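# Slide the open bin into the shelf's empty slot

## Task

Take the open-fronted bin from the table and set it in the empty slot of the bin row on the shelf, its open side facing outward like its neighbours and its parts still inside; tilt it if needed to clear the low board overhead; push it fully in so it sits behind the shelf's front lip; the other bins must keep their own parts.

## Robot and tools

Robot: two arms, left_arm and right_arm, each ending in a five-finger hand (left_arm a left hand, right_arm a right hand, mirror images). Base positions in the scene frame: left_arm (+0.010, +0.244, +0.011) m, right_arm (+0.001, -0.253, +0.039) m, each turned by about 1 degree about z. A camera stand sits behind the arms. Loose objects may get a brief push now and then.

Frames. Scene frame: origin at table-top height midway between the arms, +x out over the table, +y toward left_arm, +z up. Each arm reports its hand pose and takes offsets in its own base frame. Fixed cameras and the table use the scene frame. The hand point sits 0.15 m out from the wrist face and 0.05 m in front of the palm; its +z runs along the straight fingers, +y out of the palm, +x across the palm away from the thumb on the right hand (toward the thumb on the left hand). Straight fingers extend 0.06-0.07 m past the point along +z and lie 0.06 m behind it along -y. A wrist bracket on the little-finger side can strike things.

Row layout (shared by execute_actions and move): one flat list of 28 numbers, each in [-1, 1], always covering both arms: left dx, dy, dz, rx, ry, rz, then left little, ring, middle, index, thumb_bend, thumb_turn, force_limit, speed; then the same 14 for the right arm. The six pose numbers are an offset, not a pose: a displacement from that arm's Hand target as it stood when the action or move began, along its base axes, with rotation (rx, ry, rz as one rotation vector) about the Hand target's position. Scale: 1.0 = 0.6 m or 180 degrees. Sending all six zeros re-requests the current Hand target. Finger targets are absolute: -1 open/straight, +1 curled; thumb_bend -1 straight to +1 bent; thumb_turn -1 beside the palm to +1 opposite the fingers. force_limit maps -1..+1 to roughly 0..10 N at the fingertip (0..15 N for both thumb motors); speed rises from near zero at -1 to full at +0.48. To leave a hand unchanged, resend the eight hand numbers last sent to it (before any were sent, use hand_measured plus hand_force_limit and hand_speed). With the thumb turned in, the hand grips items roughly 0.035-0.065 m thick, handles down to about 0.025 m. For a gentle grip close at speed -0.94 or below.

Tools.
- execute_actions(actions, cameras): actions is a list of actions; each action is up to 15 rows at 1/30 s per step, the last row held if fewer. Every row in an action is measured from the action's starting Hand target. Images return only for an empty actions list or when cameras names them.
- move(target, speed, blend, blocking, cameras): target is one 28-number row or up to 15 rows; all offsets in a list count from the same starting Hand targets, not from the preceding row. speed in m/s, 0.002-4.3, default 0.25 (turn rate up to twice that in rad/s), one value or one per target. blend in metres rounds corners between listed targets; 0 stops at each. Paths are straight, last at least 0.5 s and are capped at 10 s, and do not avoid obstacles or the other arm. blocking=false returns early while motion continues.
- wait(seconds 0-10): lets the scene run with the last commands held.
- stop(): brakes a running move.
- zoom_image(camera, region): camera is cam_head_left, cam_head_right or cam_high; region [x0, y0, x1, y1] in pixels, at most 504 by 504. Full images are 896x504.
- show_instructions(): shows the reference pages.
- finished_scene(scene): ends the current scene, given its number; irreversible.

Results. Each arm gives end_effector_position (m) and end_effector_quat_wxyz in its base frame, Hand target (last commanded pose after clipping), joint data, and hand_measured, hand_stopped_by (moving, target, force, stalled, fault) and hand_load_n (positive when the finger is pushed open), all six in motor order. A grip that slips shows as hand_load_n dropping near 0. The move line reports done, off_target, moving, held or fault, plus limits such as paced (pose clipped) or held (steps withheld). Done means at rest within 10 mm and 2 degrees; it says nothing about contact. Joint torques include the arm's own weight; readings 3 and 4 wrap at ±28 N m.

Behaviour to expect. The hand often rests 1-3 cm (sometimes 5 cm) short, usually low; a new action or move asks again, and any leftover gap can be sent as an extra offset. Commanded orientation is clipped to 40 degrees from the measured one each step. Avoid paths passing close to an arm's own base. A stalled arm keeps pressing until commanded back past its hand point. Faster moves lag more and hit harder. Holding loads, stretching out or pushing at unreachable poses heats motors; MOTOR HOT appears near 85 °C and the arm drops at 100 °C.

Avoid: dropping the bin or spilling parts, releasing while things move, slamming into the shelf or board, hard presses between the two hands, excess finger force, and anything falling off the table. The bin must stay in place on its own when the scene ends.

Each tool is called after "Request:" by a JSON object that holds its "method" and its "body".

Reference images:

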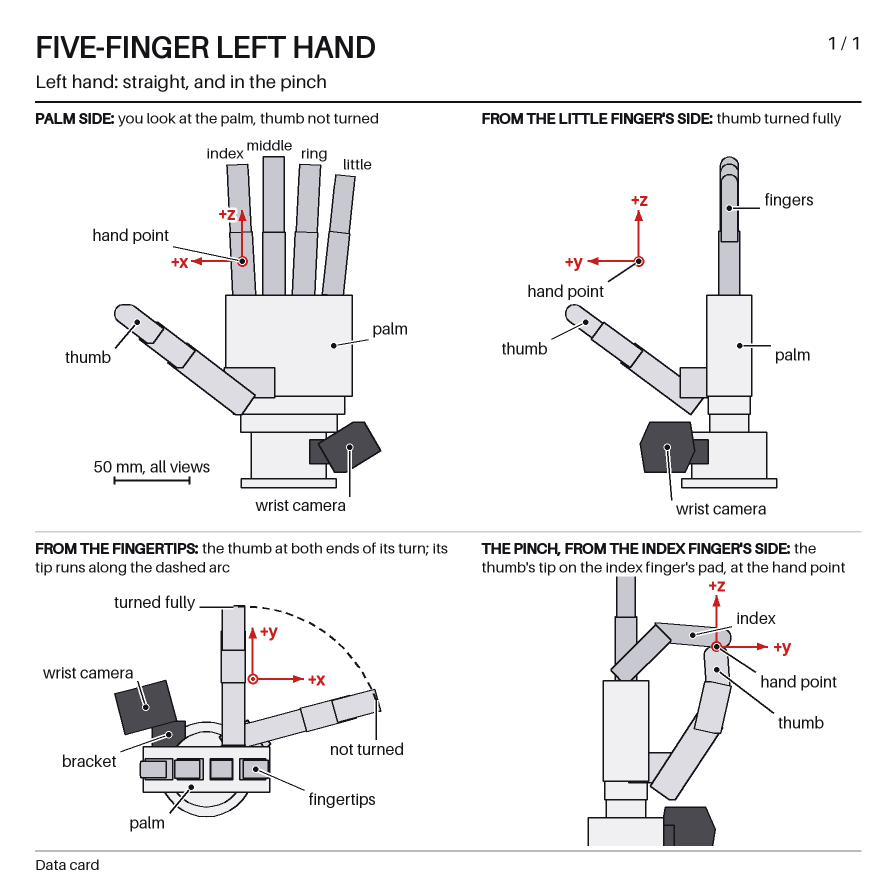

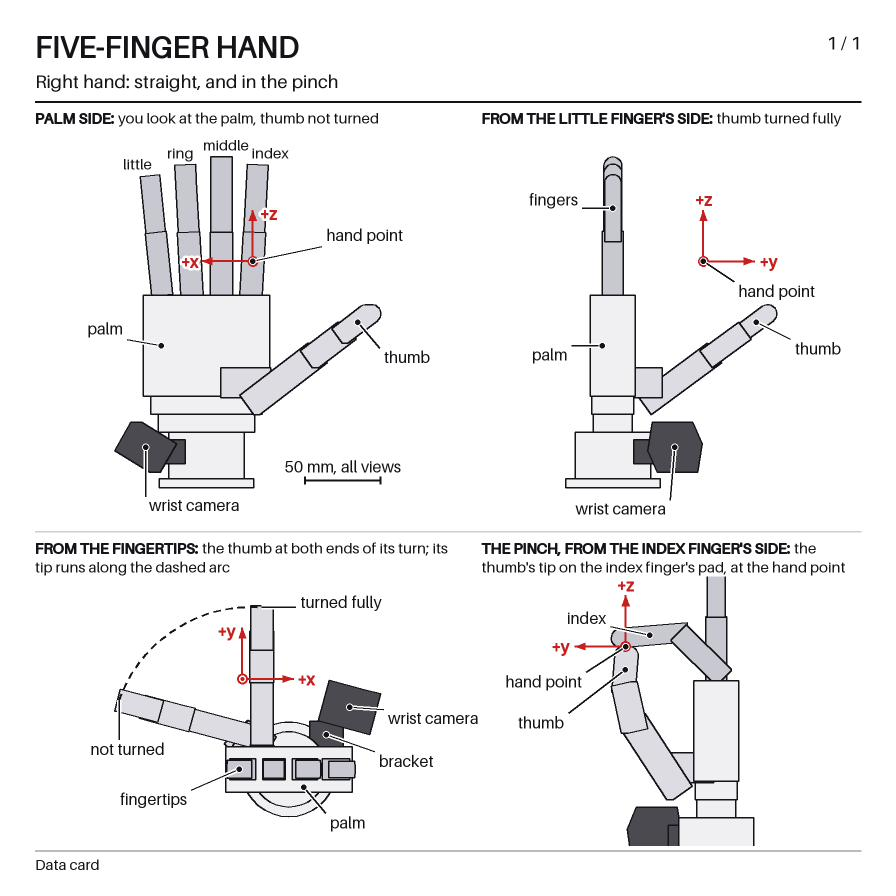

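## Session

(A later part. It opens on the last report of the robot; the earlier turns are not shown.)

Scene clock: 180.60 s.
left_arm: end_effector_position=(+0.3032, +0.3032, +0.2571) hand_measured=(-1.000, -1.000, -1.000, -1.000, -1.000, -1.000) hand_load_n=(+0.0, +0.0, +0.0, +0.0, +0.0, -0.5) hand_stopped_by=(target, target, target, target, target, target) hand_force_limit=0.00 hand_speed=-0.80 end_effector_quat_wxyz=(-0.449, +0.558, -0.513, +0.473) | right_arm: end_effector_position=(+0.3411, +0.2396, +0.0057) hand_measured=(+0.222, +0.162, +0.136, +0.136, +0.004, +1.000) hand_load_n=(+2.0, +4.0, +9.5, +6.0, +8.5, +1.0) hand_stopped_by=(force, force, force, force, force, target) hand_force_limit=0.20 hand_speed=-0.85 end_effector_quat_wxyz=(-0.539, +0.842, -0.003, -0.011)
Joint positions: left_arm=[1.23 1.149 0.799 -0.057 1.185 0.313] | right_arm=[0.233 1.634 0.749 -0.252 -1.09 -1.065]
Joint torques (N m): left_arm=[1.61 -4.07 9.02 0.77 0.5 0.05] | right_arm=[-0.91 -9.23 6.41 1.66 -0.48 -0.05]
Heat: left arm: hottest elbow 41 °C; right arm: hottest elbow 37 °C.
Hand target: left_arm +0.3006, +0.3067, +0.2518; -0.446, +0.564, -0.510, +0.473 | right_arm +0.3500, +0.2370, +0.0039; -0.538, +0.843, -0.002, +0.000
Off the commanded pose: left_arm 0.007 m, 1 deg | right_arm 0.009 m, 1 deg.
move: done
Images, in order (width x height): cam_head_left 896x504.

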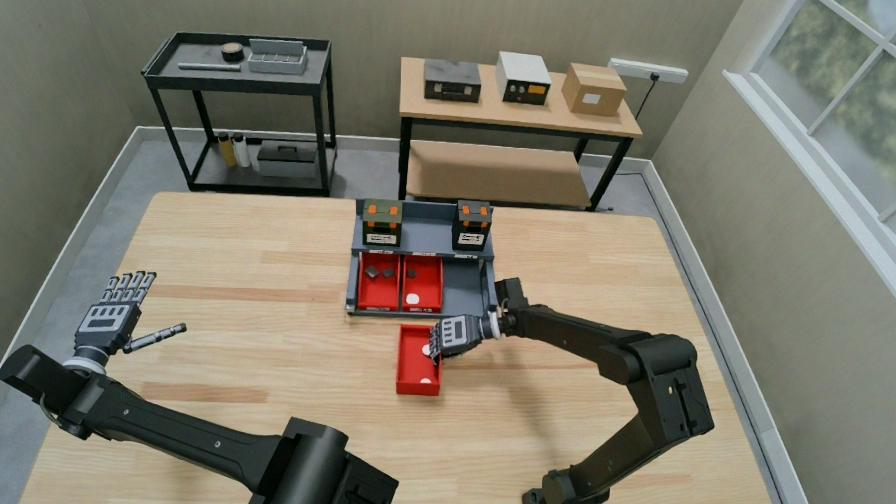

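Request:
{"method": "move", "body": {"target": [[0,0,0,0,0,0,-1,-1,-1,-1,-1,-1,0,-0.8, 0,0,0.09,0,0,0,0.7,0.7,0.7,0.7,0.1,1,0.2,-0.85]], "speed": 0.08, "cameras": ["cam_head_left","cam_high"]}}

Request:
{"method": "zoom_image", "body": {"camera": "cam_head_left", "region": [380, 290, 500, 410]}}

Request:
{"method": "zoom_image", "body": {"camera": "cam_high", "region": [340, 150, 500, 270]}}

Scene clock: 188.00 s.
left_arm: end_effector_position=(+0.3032, +0.3032, +0.2571) hand_measured=(-1.000, -1.000, -1.000, -1.000, -1.000, -1.000) hand_load_n=(+0.0, +0.0, +0.0, +0.0, +0.0, +0.0) hand_stopped_by=(target, target, target, target, target, target) hand_force_limit=0.00 hand_speed=-0.80 end_effector_quat_wxyz=(-0.449, +0.558, -0.513, +0.473) | right_arm: end_effector_position=(+0.3240, +0.2335, +0.0341) hand_measured=(+0.222, +0.164, +0.136, +0.136, +0.006, +1.000) hand_load_n=(+0.5, +0.5, +0.0, +1.5, +3.5, +0.5) hand_stopped_by=(force, force, force, force, force, target) hand_force_limit=0.20 hand_speed=-0.85 end_effector_quat_wxyz=(-0.528, +0.849, -0.016, -0.028)
Joint positions: left_arm=[1.23 1.149 0.799 -0.057 1.185 0.313] | right_arm=[0.233 1.537 0.749 -0.398 -1.075 -1.068]
Joint torques (N m): left_arm=[1.67 -4.01 9.01 0.75 0.5 0.04] | right_arm=[-0.97 -11.05 10.02 0.68 -1.02 0.02]
Heat: left arm: hottest elbow 41 °C; right arm: hottest elbow 37 °C.
Hand target: left_arm +0.3006, +0.3067, +0.2518; -0.446, +0.564, -0.510, +0.473 | right_arm +0.3501, +0.2370, +0.0580; -0.538, +0.843, -0.001, +0.000
Off the commanded pose: left_arm 0.007 m, 1 deg | right_arm 0.035 m, 4 deg.
move: off_target (right_arm)
Images, in order (width x height): cam_head_left 896x504, cam_high 896x504.

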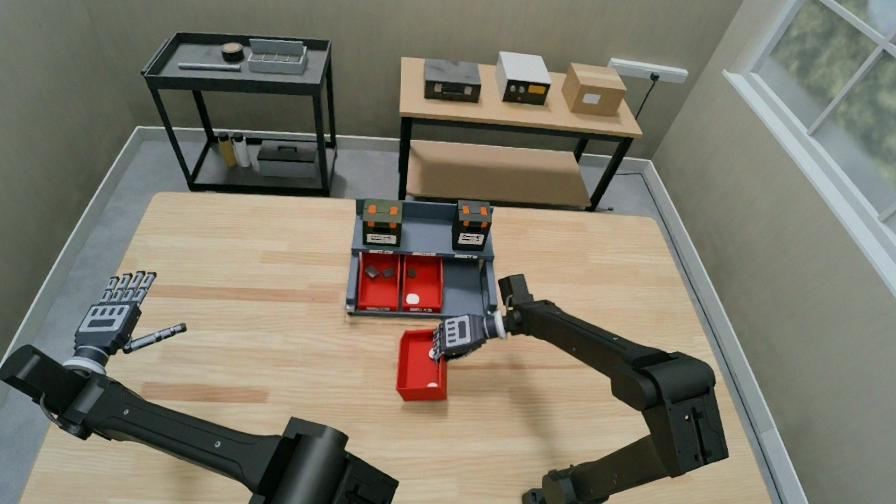

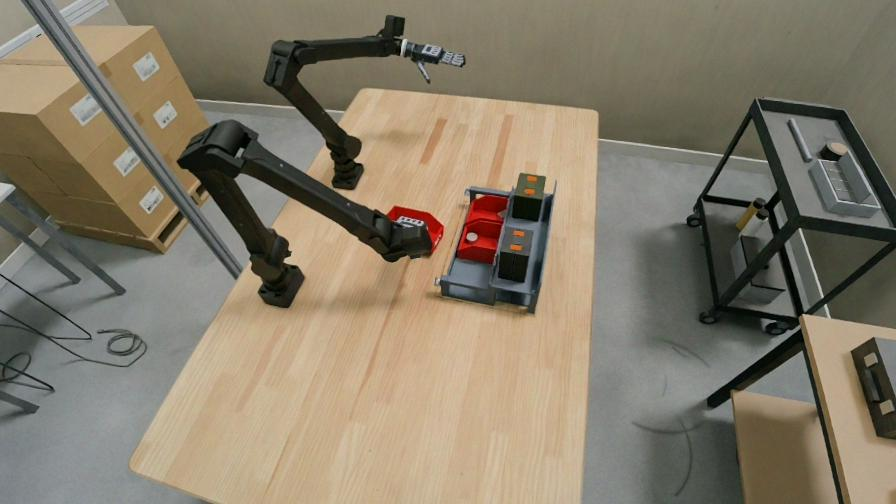

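Scaled by 4.200 from the camera's 896x504 image, which has a finer 1280x720 frame.

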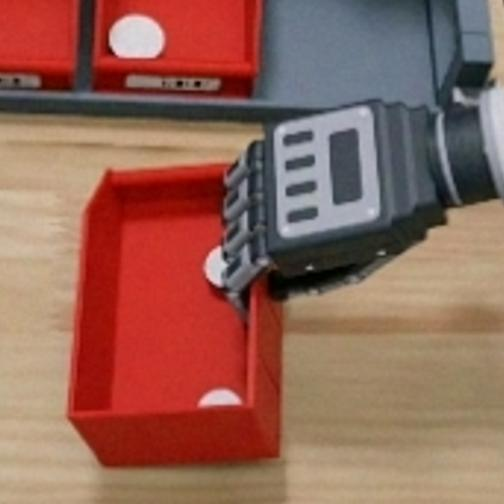

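Scaled by 3.150 from the camera's 896x504 image, which has a finer 1280x720 frame.

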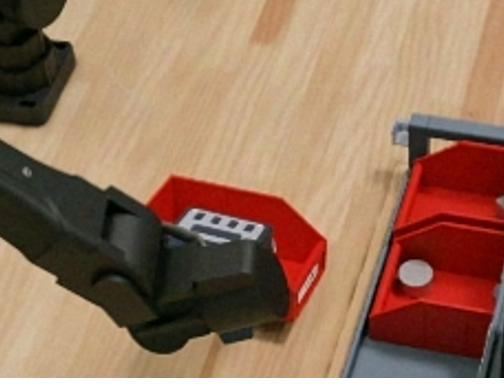

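Request:
{"method": "move", "body": {"target": [[0,0,0,0,0,0,-1,-1,-1,-1,-1,-1,0,-0.8, -0.09,0.02,0.0,0,0,-0.25,0.7,0.7,0.7,0.7,0.1,1,0.2,-0.85]], "speed": 0.12, "cameras": ["cam_head_left","cam_head_right","cam_high"]}}

Request:
{"method": "zoom_image", "body": {"camera": "cam_head_left", "region": [380, 290, 500, 410]}}

Request:
{"method": "zoom_image", "body": {"camera": "cam_high", "region": [340, 150, 500, 270]}}

Scene clock: 196.13 s.
left_arm: end_effector_position=(+0.3032, +0.3032, +0.2571) hand_measured=(-1.000, -1.000, -1.000, -1.000, -1.000, -1.000) hand_load_n=(+0.0, +0.0, +0.0, +0.0, +0.0, +0.0) hand_stopped_by=(target, target, target, target, target, target) hand_force_limit=0.00 hand_speed=-0.80 end_effector_quat_wxyz=(-0.449, +0.558, -0.513, +0.473) | right_arm: end_effector_position=(+0.2918, +0.2404, +0.0440) hand_measured=(+0.222, +0.164, +0.136, +0.136, +0.006, +1.000) hand_load_n=(+1.5, +0.0, +0.0, +1.5, +3.5, +0.5) hand_stopped_by=(force, force, force, force, force, target) hand_force_limit=0.20 hand_speed=-0.85 end_effector_quat_wxyz=(-0.478, +0.788, -0.334, +0.198)
Joint positions: left_arm=[1.23 1.149 0.799 -0.057 1.185 0.313] | right_arm=[0.507 1.107 0.296 0.313 -0.24 -0.119]
Joint torques (N m): left_arm=[1.67 -4.01 9.03 0.76 0.5 0.05] | right_arm=[0.85 -4.48 7.49 2.85 -0.07 0.11]
Heat: left arm: hottest elbow 41 °C; right arm: hottest elbow 37 °C.
Hand target: left_arm +0.3006, +0.3067, +0.2518; -0.446, +0.564, -0.510, +0.473 | right_arm +0.2960, +0.2489, +0.0580; -0.497, +0.778, -0.324, +0.206
Off the commanded pose: left_arm 0.007 m, 1 deg | right_arm 0.017 m, 3 deg.
move: off_target (right_arm)

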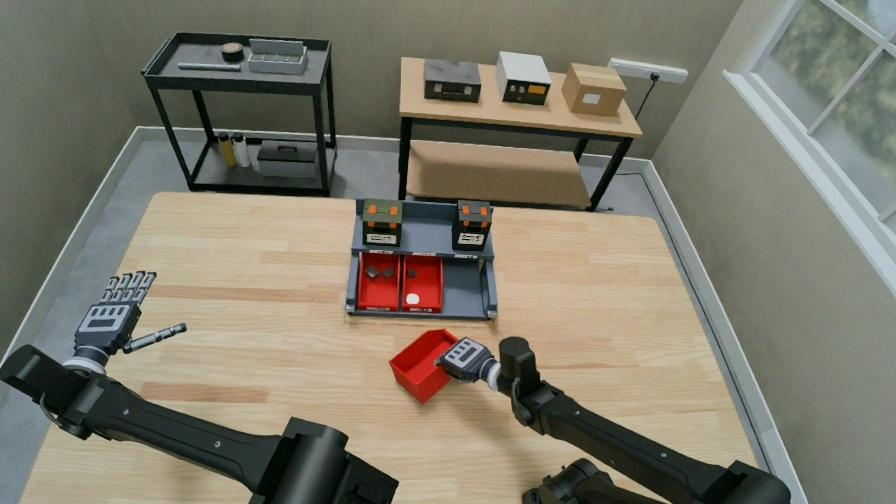

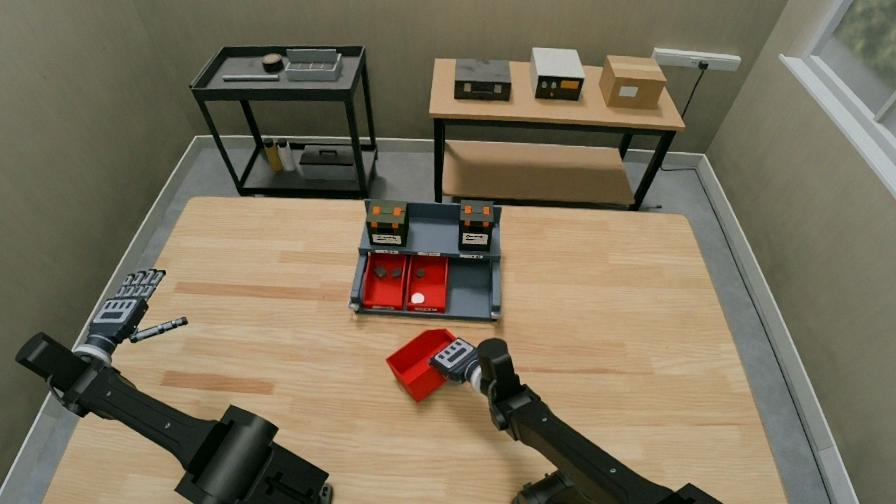

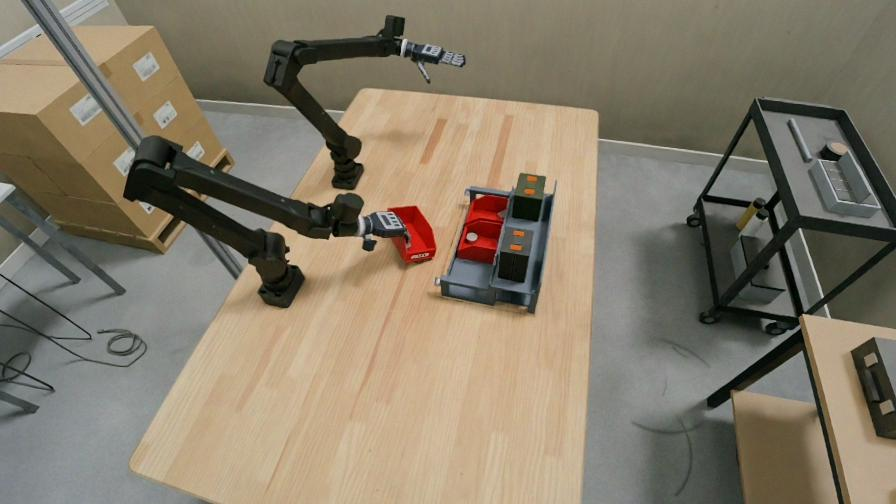

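Scaled by 4.200 from the camera's 896x504 image, which has a finer 1280x720 frame.

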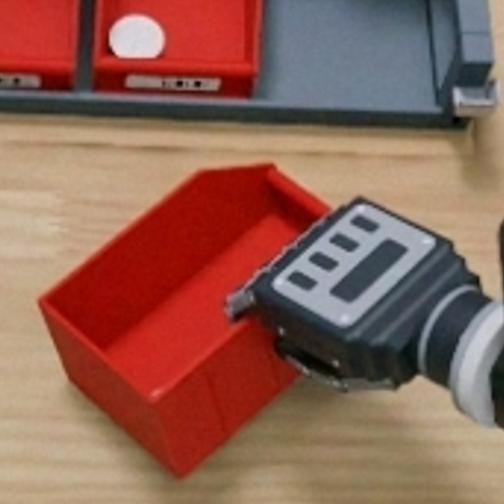

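Scaled by 3.150 from the camera's 896x504 image, which has a finer 1280x720 frame.

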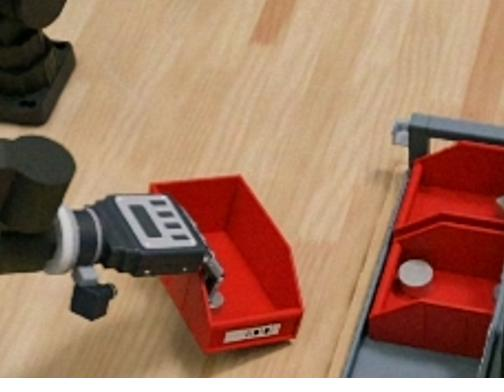

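Request:
{"method": "move", "body": {"target": [[0,0,0,0,0,0,-1,-1,-1,-1,-1,-1,0,-0.8, -0.08,0.05,0.0,0,0,-0.25,0.7,0.7,0.7,0.7,0.1,1,0.2,-0.85]], "speed": 0.12, "cameras": ["cam_head_left","cam_head_right","cam_high"]}}

Request:
{"method": "zoom_image", "body": {"camera": "cam_head_left", "region": [370, 310, 490, 430]}}

Request:
{"method": "zoom_image", "body": {"camera": "cam_high", "region": [340, 150, 500, 270]}}

Scene clock: 203.23 s.
left_arm: end_effector_position=(+0.3032, +0.3032, +0.2571) hand_measured=(-1.000, -1.000, -1.000, -1.000, -1.000, -1.000) hand_load_n=(+0.0, +0.0, +0.0, +0.0, +0.0, +0.0) hand_stopped_by=(target, target, target, target, target, target) hand_force_limit=0.00 hand_speed=-0.80 end_effector_quat_wxyz=(-0.449, +0.558, -0.513, +0.473) | right_arm: end_effector_position=(+0.2428, +0.2595, +0.0428) hand_measured=(+0.222, +0.164, +0.136, +0.136, +0.006, +1.000) hand_load_n=(+3.0, +0.0, +0.0, +2.0, +2.5, +0.5) hand_stopped_by=(force, force, force, force, force, target) hand_force_limit=0.20 hand_speed=-0.85 end_effector_quat_wxyz=(-0.367, +0.601, -0.597, +0.384)
Joint positions: left_arm=[1.23 1.149 0.799 -0.057 1.185 0.313] | right_arm=[1.189 1.152 0.396 -0.183 1 0.828]
Joint torques (N m): left_arm=[1.61 -4.01 9.03 0.76 0.5 0.04] | right_arm=[0.79 -2.61 10.07 0.99 0.82 0.02]
Heat: left arm: hottest elbow 41 °C; right arm: hottest elbow 37 °C.
Hand target: left_arm +0.3006, +0.3067, +0.2518; -0.446, +0.564, -0.510, +0.473 | right_arm +0.2481, +0.2789, +0.0580; -0.380, +0.595, -0.597, +0.380
Off the commanded pose: left_arm 0.007 m, 1 deg | right_arm 0.025 m, 2 deg.
move: off_target (right_arm)

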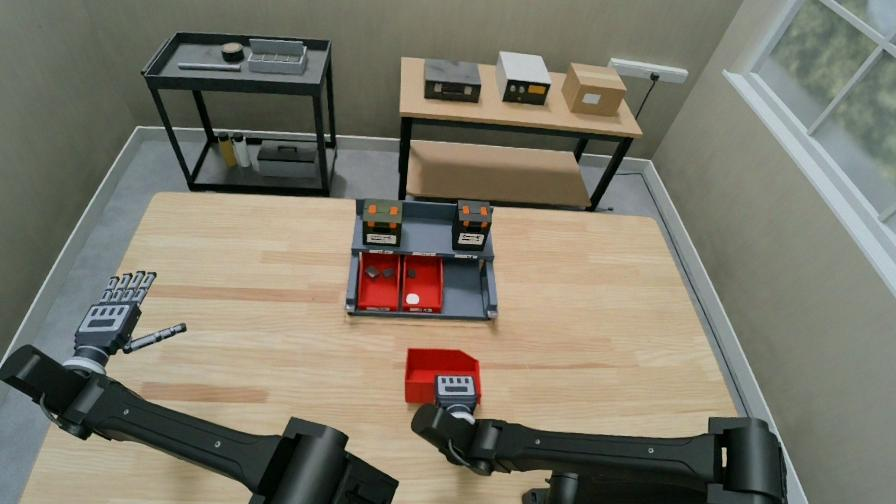

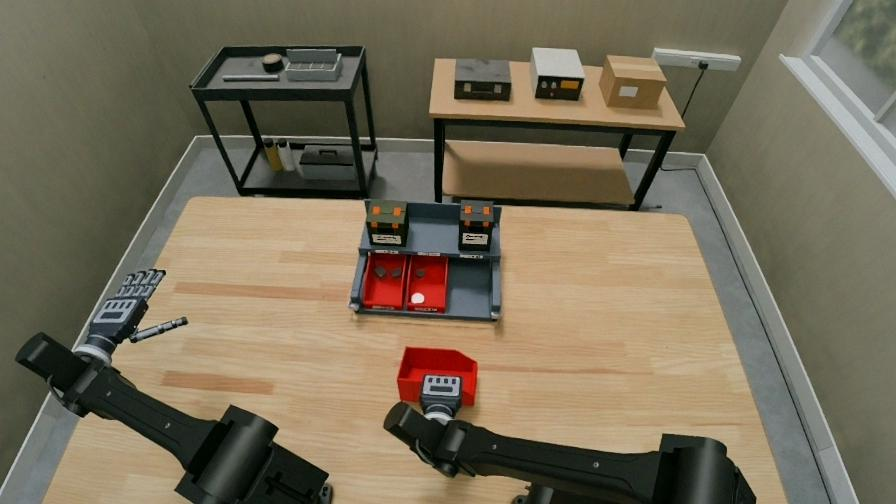

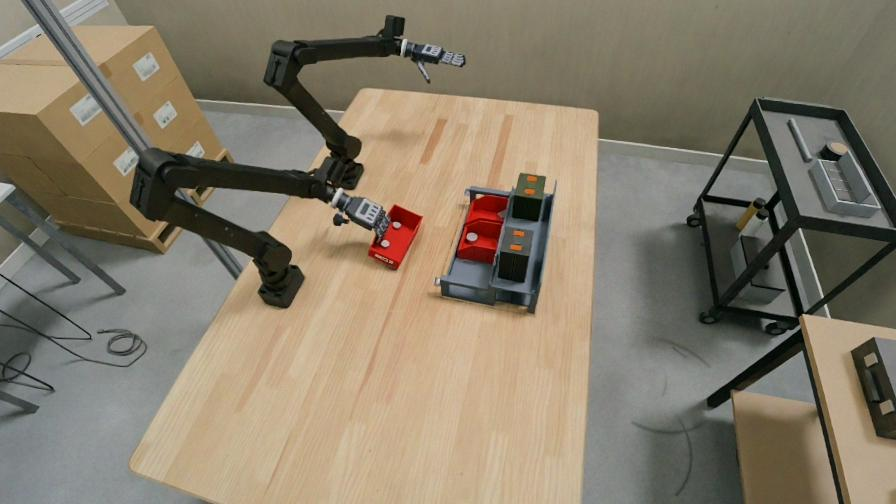

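Scaled by 4.200 from the camera's 896x504 image, which has a finer 1280x720 frame.

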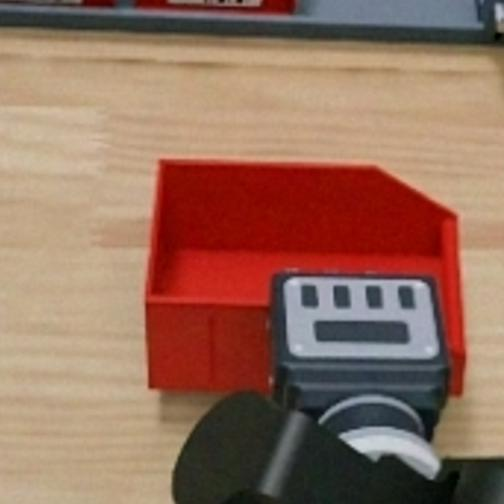

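Scaled by 3.150 from the camera's 896x504 image, which has a finer 1280x720 frame.

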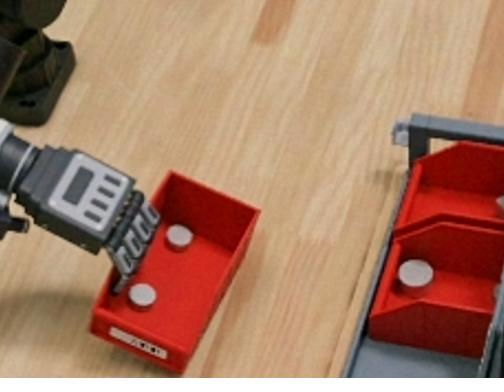

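Request:
{"method": "move", "body": {"target": [[0,0,0,0,0,0,-1,-1,-1,-1,-1,-1,0,-0.8, 0,0,-0.1,0,0,0,0.7,0.7,0.7,0.7,0.1,1,0.2,-0.85],[0,0,0,0,0,0,-1,-1,-1,-1,-1,-1,0,-0.8, 0,0,-0.1,0,0,0,-0.4,-0.4,-0.4,-0.4,-0.6,1,0.2,-0.75]], "speed": 0.06, "cameras": ["cam_head_left","cam_head_right","cam_high"]}}

Request:
{"method": "zoom_image", "body": {"camera": "cam_head_left", "region": [370, 310, 490, 430]}}

Request:
{"method": "zoom_image", "body": {"camera": "cam_high", "region": [340, 150, 500, 270]}}

Scene clock: 210.43 s.
left_arm: end_effector_position=(+0.3032, +0.3032, +0.2571) hand_measured=(-1.000, -1.000, -1.000, -1.000, -1.000, -1.000) hand_load_n=(+0.0, +0.0, +0.0, +0.0, +0.0, +0.0) hand_stopped_by=(target, target, target, target, target, target) hand_force_limit=0.00 hand_speed=-0.80 end_effector_quat_wxyz=(-0.449, +0.558, -0.513, +0.473) | right_arm: end_effector_position=(+0.2511, +0.2777, +0.0016) hand_measured=(-0.400, -0.400, -0.400, -0.400, -0.600, +1.000) hand_load_n=(+0.0, +0.0, +0.0, +0.0, +0.0, +0.0) hand_stopped_by=(target, target, target, target, target, target) hand_force_limit=0.20 hand_speed=-0.75 end_effector_quat_wxyz=(-0.381, +0.589, -0.603, +0.381)
Joint positions: left_arm=[1.23 1.149 0.799 -0.057 1.185 0.313] | right_arm=[1.191 1.367 0.377 0.082 1.009 0.838]
Joint torques (N m): left_arm=[1.67 -4.01 9.03 0.76 0.5 0.04] | right_arm=[0.5 -4.13 5.31 1.7 0.49 -0.06]
Heat: left arm: hottest elbow 41 °C; right arm: hottest elbow 37 °C.
Hand target: left_arm +0.3006, +0.3067, +0.2518; -0.446, +0.564, -0.510, +0.473 | right_arm +0.2481, +0.2790, -0.0019; -0.380, +0.595, -0.597, +0.380
Off the commanded pose: left_arm 0.007 m, 1 deg | right_arm 0.005 m, 1 deg.
move: done

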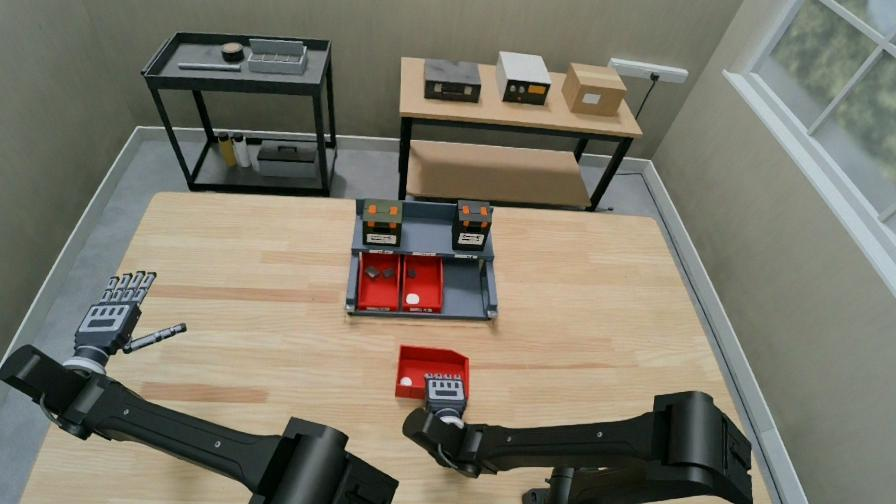

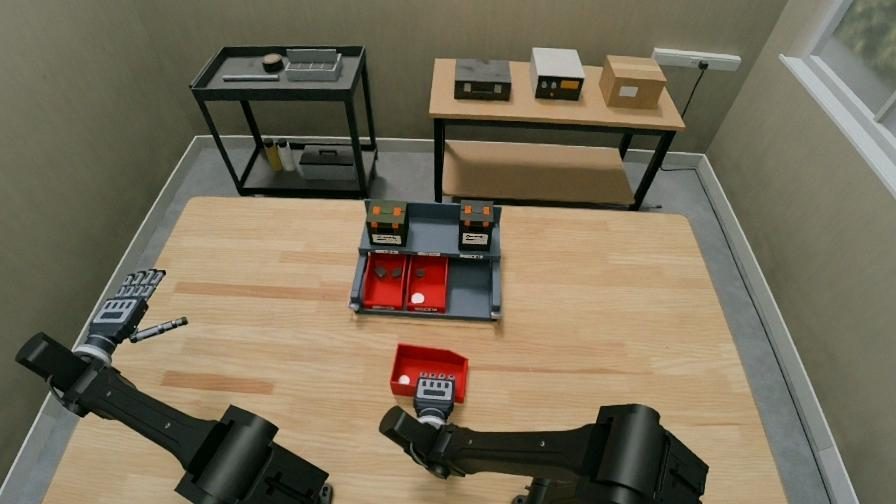

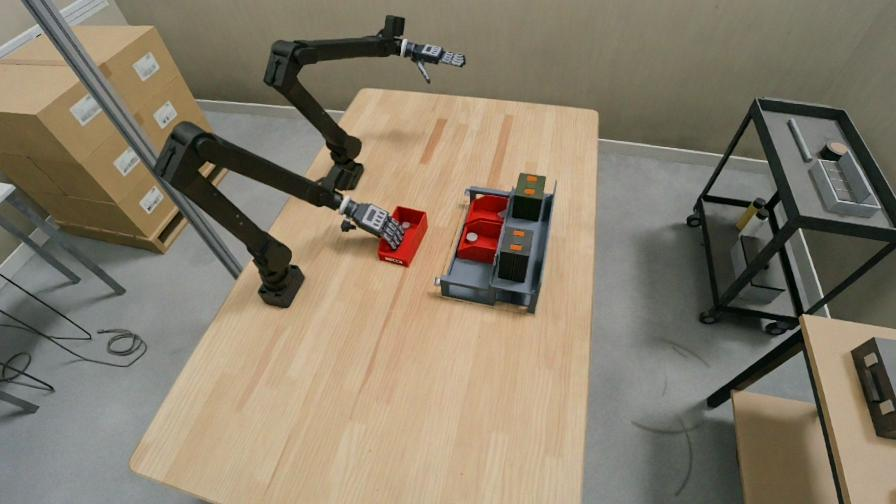

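Scaled by 4.200 from the camera's 896x504 image, which has a finer 1280x720 frame.

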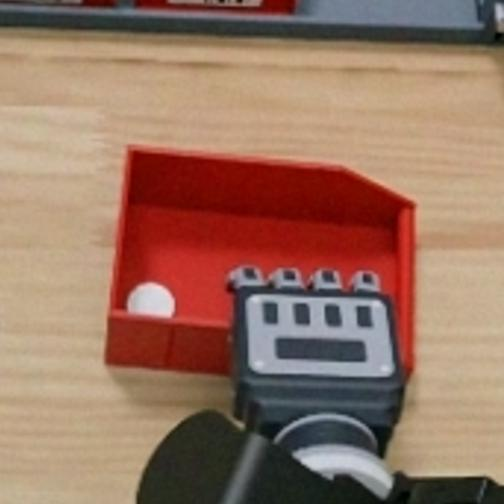

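Scaled by 3.150 from the camera's 896x504 image, which has a finer 1280x720 frame.

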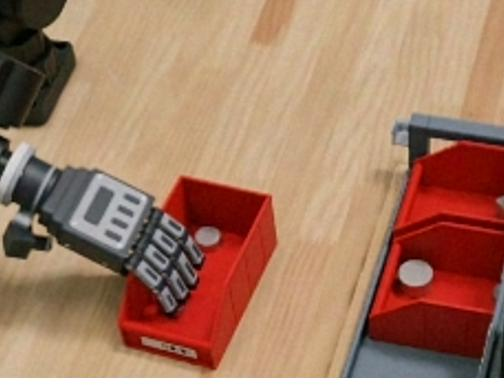

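Request:
{"method": "zoom_image", "body": {"camera": "cam_head_left", "region": [430, 240, 510, 330]}}

Request:
{"method": "zoom_image", "body": {"camera": "cam_head_right", "region": [430, 240, 510, 330]}}

Request:
{"method": "zoom_image", "body": {"camera": "cam_high", "region": [430, 210, 560, 320]}}

Scaled by 5.600 from the camera's 896x504 image, which has a finer 1280x720 frame.

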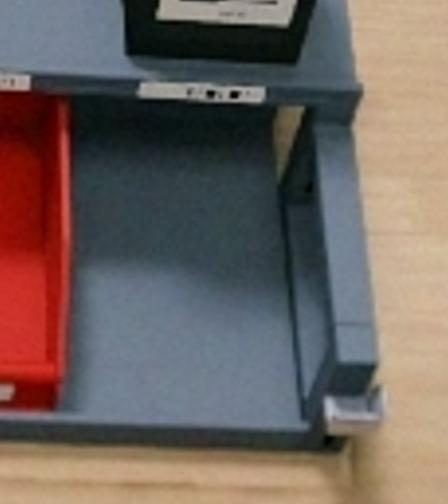

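Scaled by 5.600 from the camera's 896x504 image, which has a finer 1280x720 frame.

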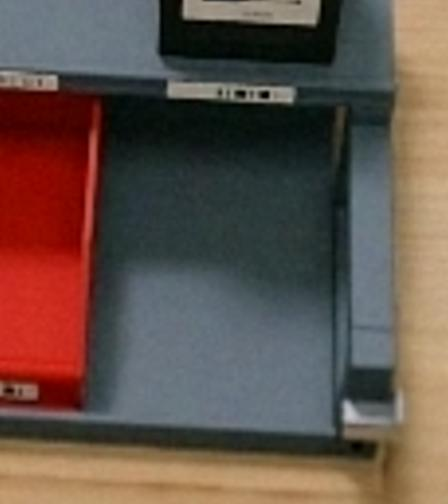

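Scaled by 3.877 from the camera's 896x504 image, which has a finer 1280x720 frame.

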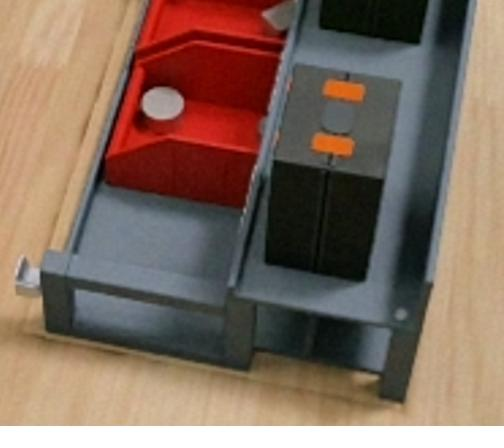

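Request:
{"method": "move", "body": {"target": [[0,0,0,0,0,0,-1,-1,-1,-1,-1,-1,0,-0.8, 0,0,0.2,0,0,0,-0.4,-0.4,-0.4,-0.4,-0.6,1,0.2,-0.75],[0,0,0,0,0,0,-1,-1,-1,-1,-1,-1,0,-0.8, 0.05,-0.2,0.25,0,0,0.4,-0.4,-0.4,-0.4,-0.4,-0.6,1,0.2,-0.75]], "speed": 0.2, "cameras": ["cam_head_left","cam_head_right","cam_high"]}}

Request:
{"method": "zoom_image", "body": {"camera": "cam_head_left", "region": [370, 310, 490, 430]}}

Request:
{"method": "zoom_image", "body": {"camera": "cam_high", "region": [340, 170, 460, 290]}}

Scene clock: 254.37 s.
left_arm: end_effector_position=(+0.3032, +0.3032, +0.2571) hand_measured=(-1.000, -1.000, -1.000, -1.000, -1.000, -1.000) hand_load_n=(+0.0, +0.0, +0.0, +0.0, +0.0, +0.0) hand_stopped_by=(target, target, target, target, target, target) hand_force_limit=0.00 hand_speed=-0.80 end_effector_quat_wxyz=(-0.449, +0.558, -0.513, +0.473) | right_arm: end_effector_position=(+0.2603, +0.1617, +0.1307) hand_measured=(-0.400, -0.400, -0.400, -0.400, -0.600, +1.000) hand_load_n=(+0.0, +0.0, +0.0, +0.0, +0.0, +0.0) hand_stopped_by=(target, target, target, target, target, target) hand_force_limit=0.20 hand_speed=-0.75 end_effector_quat_wxyz=(-0.528, +0.835, -0.140, +0.067)
Joint positions: left_arm=[1.23 1.149 0.799 -0.057 1.185 0.313] | right_arm=[0.037 0.946 0.548 -0.577 -1.022 -0.86]
Joint torques (N m): left_arm=[1.61 -4.07 9.03 0.76 0.5 0.04] | right_arm=[-1.14 -1.38 11.78 0.94 -0.72 -0.08]
Motor temperatures (°C): left_arm=[29 30 40 27 29 29] | right_arm=[30 31 36 30 29 29]
Heat: left arm: hottest elbow 40 °C; right arm: hottest elbow 36 °C.
Hand target: left_arm +0.3006, +0.3067, +0.2518; -0.446, +0.564, -0.510, +0.473 | right_arm +0.2780, +0.1590, +0.1480; -0.531, +0.833, -0.133, +0.084
Off the commanded pose: left_arm 0.007 m, 1 deg | right_arm 0.025 m, 2 deg.
move: off_target (right_arm)

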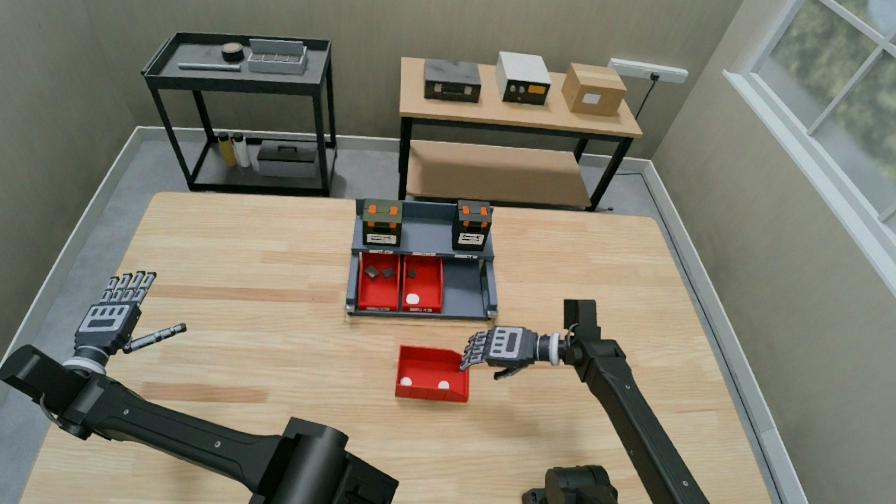

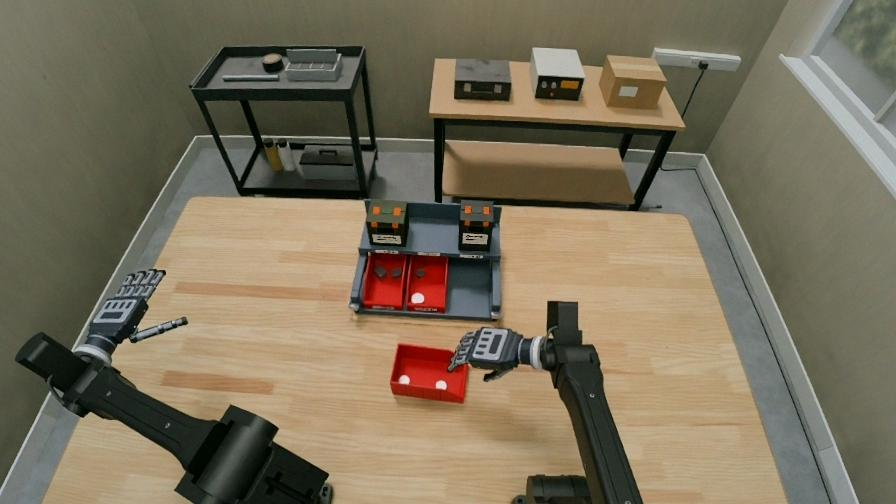

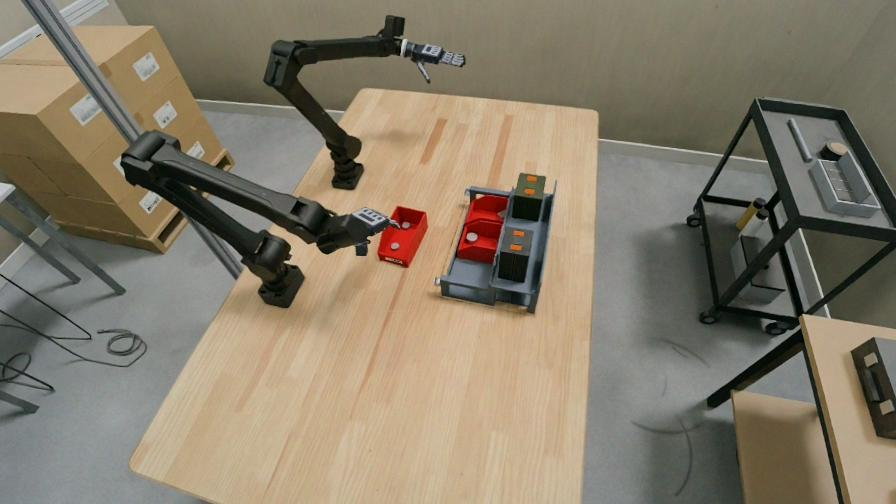

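Scaled by 4.200 from the camera's 896x504 image, which has a finer 1280x720 frame.

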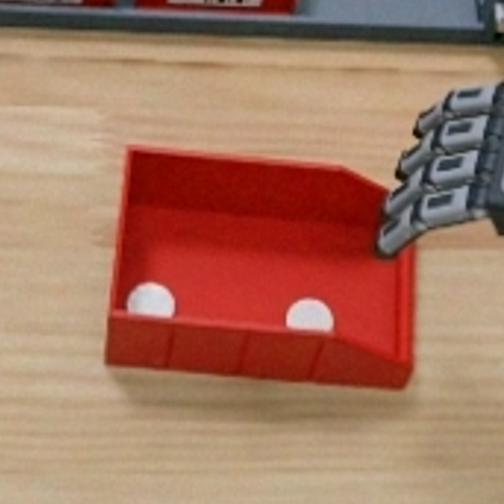

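Scaled by 4.200 from the camera's 896x504 image, which has a finer 1280x720 frame.

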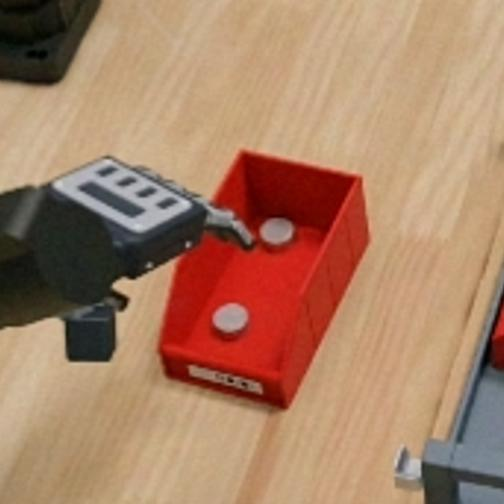

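Request:
{"method": "move", "body": {"target": [[0,0,0,0,0,0,-1,-1,-1,-1,-1,-1,0,-0.8, 0.046,0.025,-0.178,0,0,0.09,0.95,-0.1,-0.1,-0.1,-0.05,1,0.2,-0.3]], "speed": 0.15, "cameras": ["cam_head_left","cam_head_right","cam_high"]}}

Request:
{"method": "zoom_image", "body": {"camera": "cam_head_left", "region": [390, 320, 490, 420]}}

Request:
{"method": "zoom_image", "body": {"camera": "cam_head_right", "region": [390, 320, 490, 420]}}

Request:
{"method": "zoom_image", "body": {"camera": "cam_high", "region": [340, 170, 460, 290]}}

Scene clock: 290.63 s.
left_arm: end_effector_position=(+0.3032, +0.3032, +0.2571) hand_measured=(-1.000, -1.000, -1.000, -1.000, -1.000, -1.000) hand_load_n=(+0.5, +0.0, +0.0, +0.0, +0.0, +0.0) hand_stopped_by=(target, target, target, target, target, target) hand_force_limit=0.00 hand_speed=-0.80 end_effector_quat_wxyz=(-0.449, +0.558, -0.513, +0.473) | right_arm: end_effector_position=(+0.2928, +0.1689, +0.0351) hand_measured=(+0.950, -0.100, -0.100, -0.100, -0.050, +1.000) hand_load_n=(+0.0, +0.0, +0.0, +0.0, +0.0, +0.0) hand_stopped_by=(target, target, target, target, target, target) hand_force_limit=0.20 hand_speed=-0.30 end_effector_quat_wxyz=(-0.536, +0.844, -0.028, +0.004)
Joint positions: left_arm=[1.23 1.149 0.799 -0.057 1.185 0.313] | right_arm=[0.055 1.429 0.64 -0.58 -1.122 -1.322]
Joint torques (N m): left_arm=[1.67 -4.07 9.02 0.76 0.5 0.04] | right_arm=[0.79 -5.83 8.77 0.49 -0.86 -0.07]
Heat: left arm: hottest elbow 40 °C; right arm: hottest elbow 39 °C.
Hand target: left_arm +0.3006, +0.3067, +0.2518; -0.446, +0.564, -0.510, +0.473 | right_arm +0.3057, +0.1739, +0.0412; -0.538, +0.843, -0.015, +0.009
Off the commanded pose: left_arm 0.007 m, 1 deg | right_arm 0.015 m, 2 deg.
move: off_target (right_arm)

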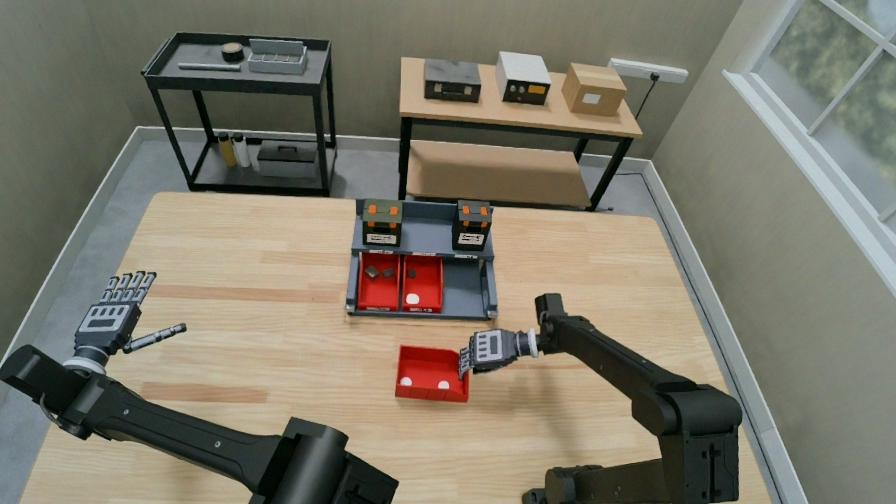

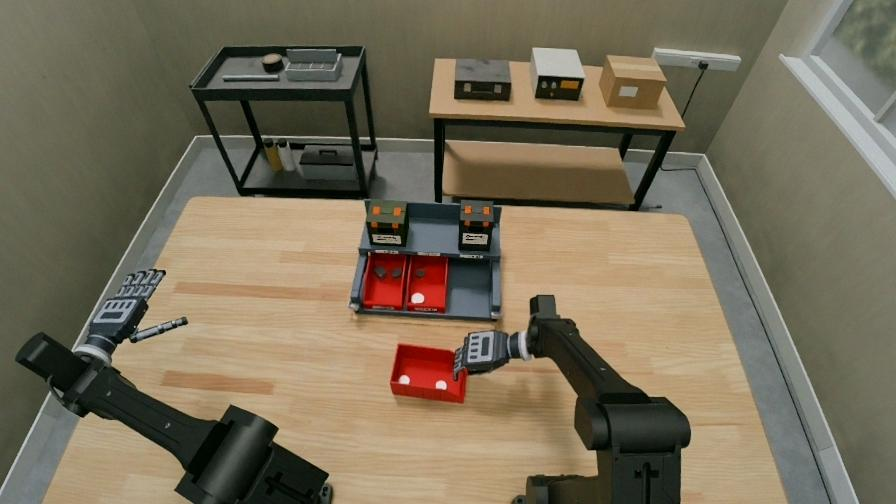

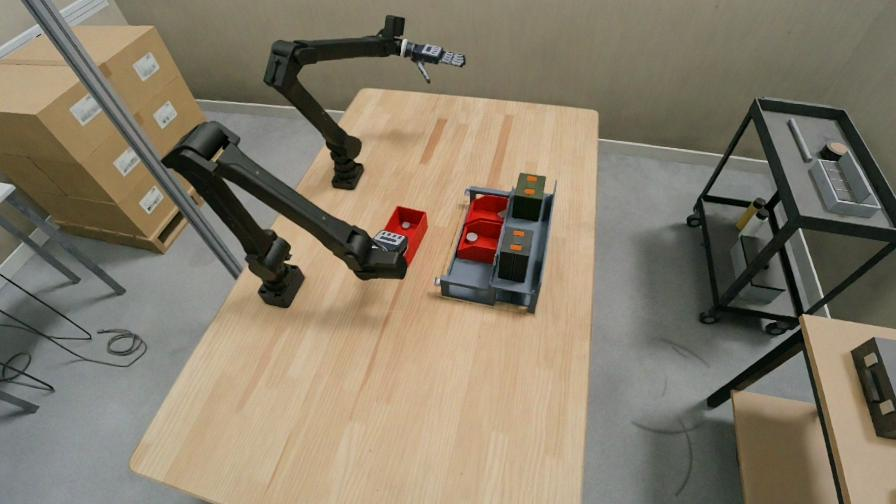

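Scaled by 5.040 from the camera's 896x504 image, which has a finer 1280x720 frame.

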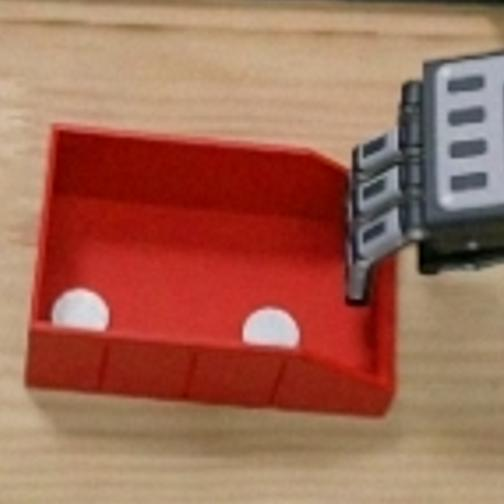

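Scaled by 5.040 from the camera's 896x504 image, which has a finer 1280x720 frame.

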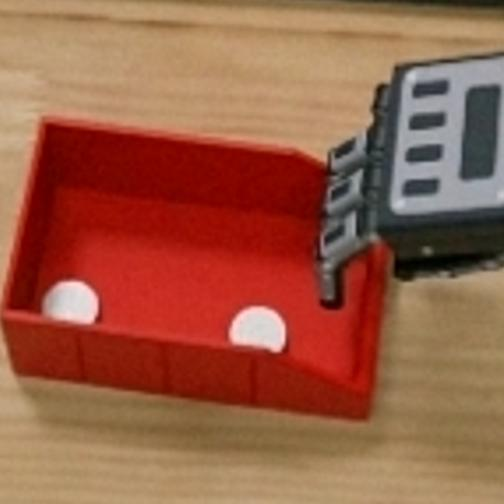

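Scaled by 4.200 from the camera's 896x504 image, which has a finer 1280x720 frame.

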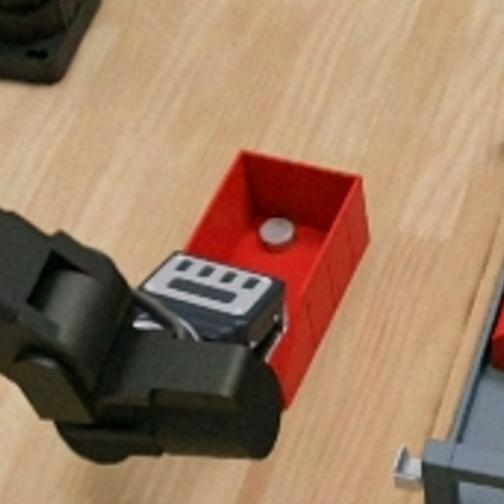

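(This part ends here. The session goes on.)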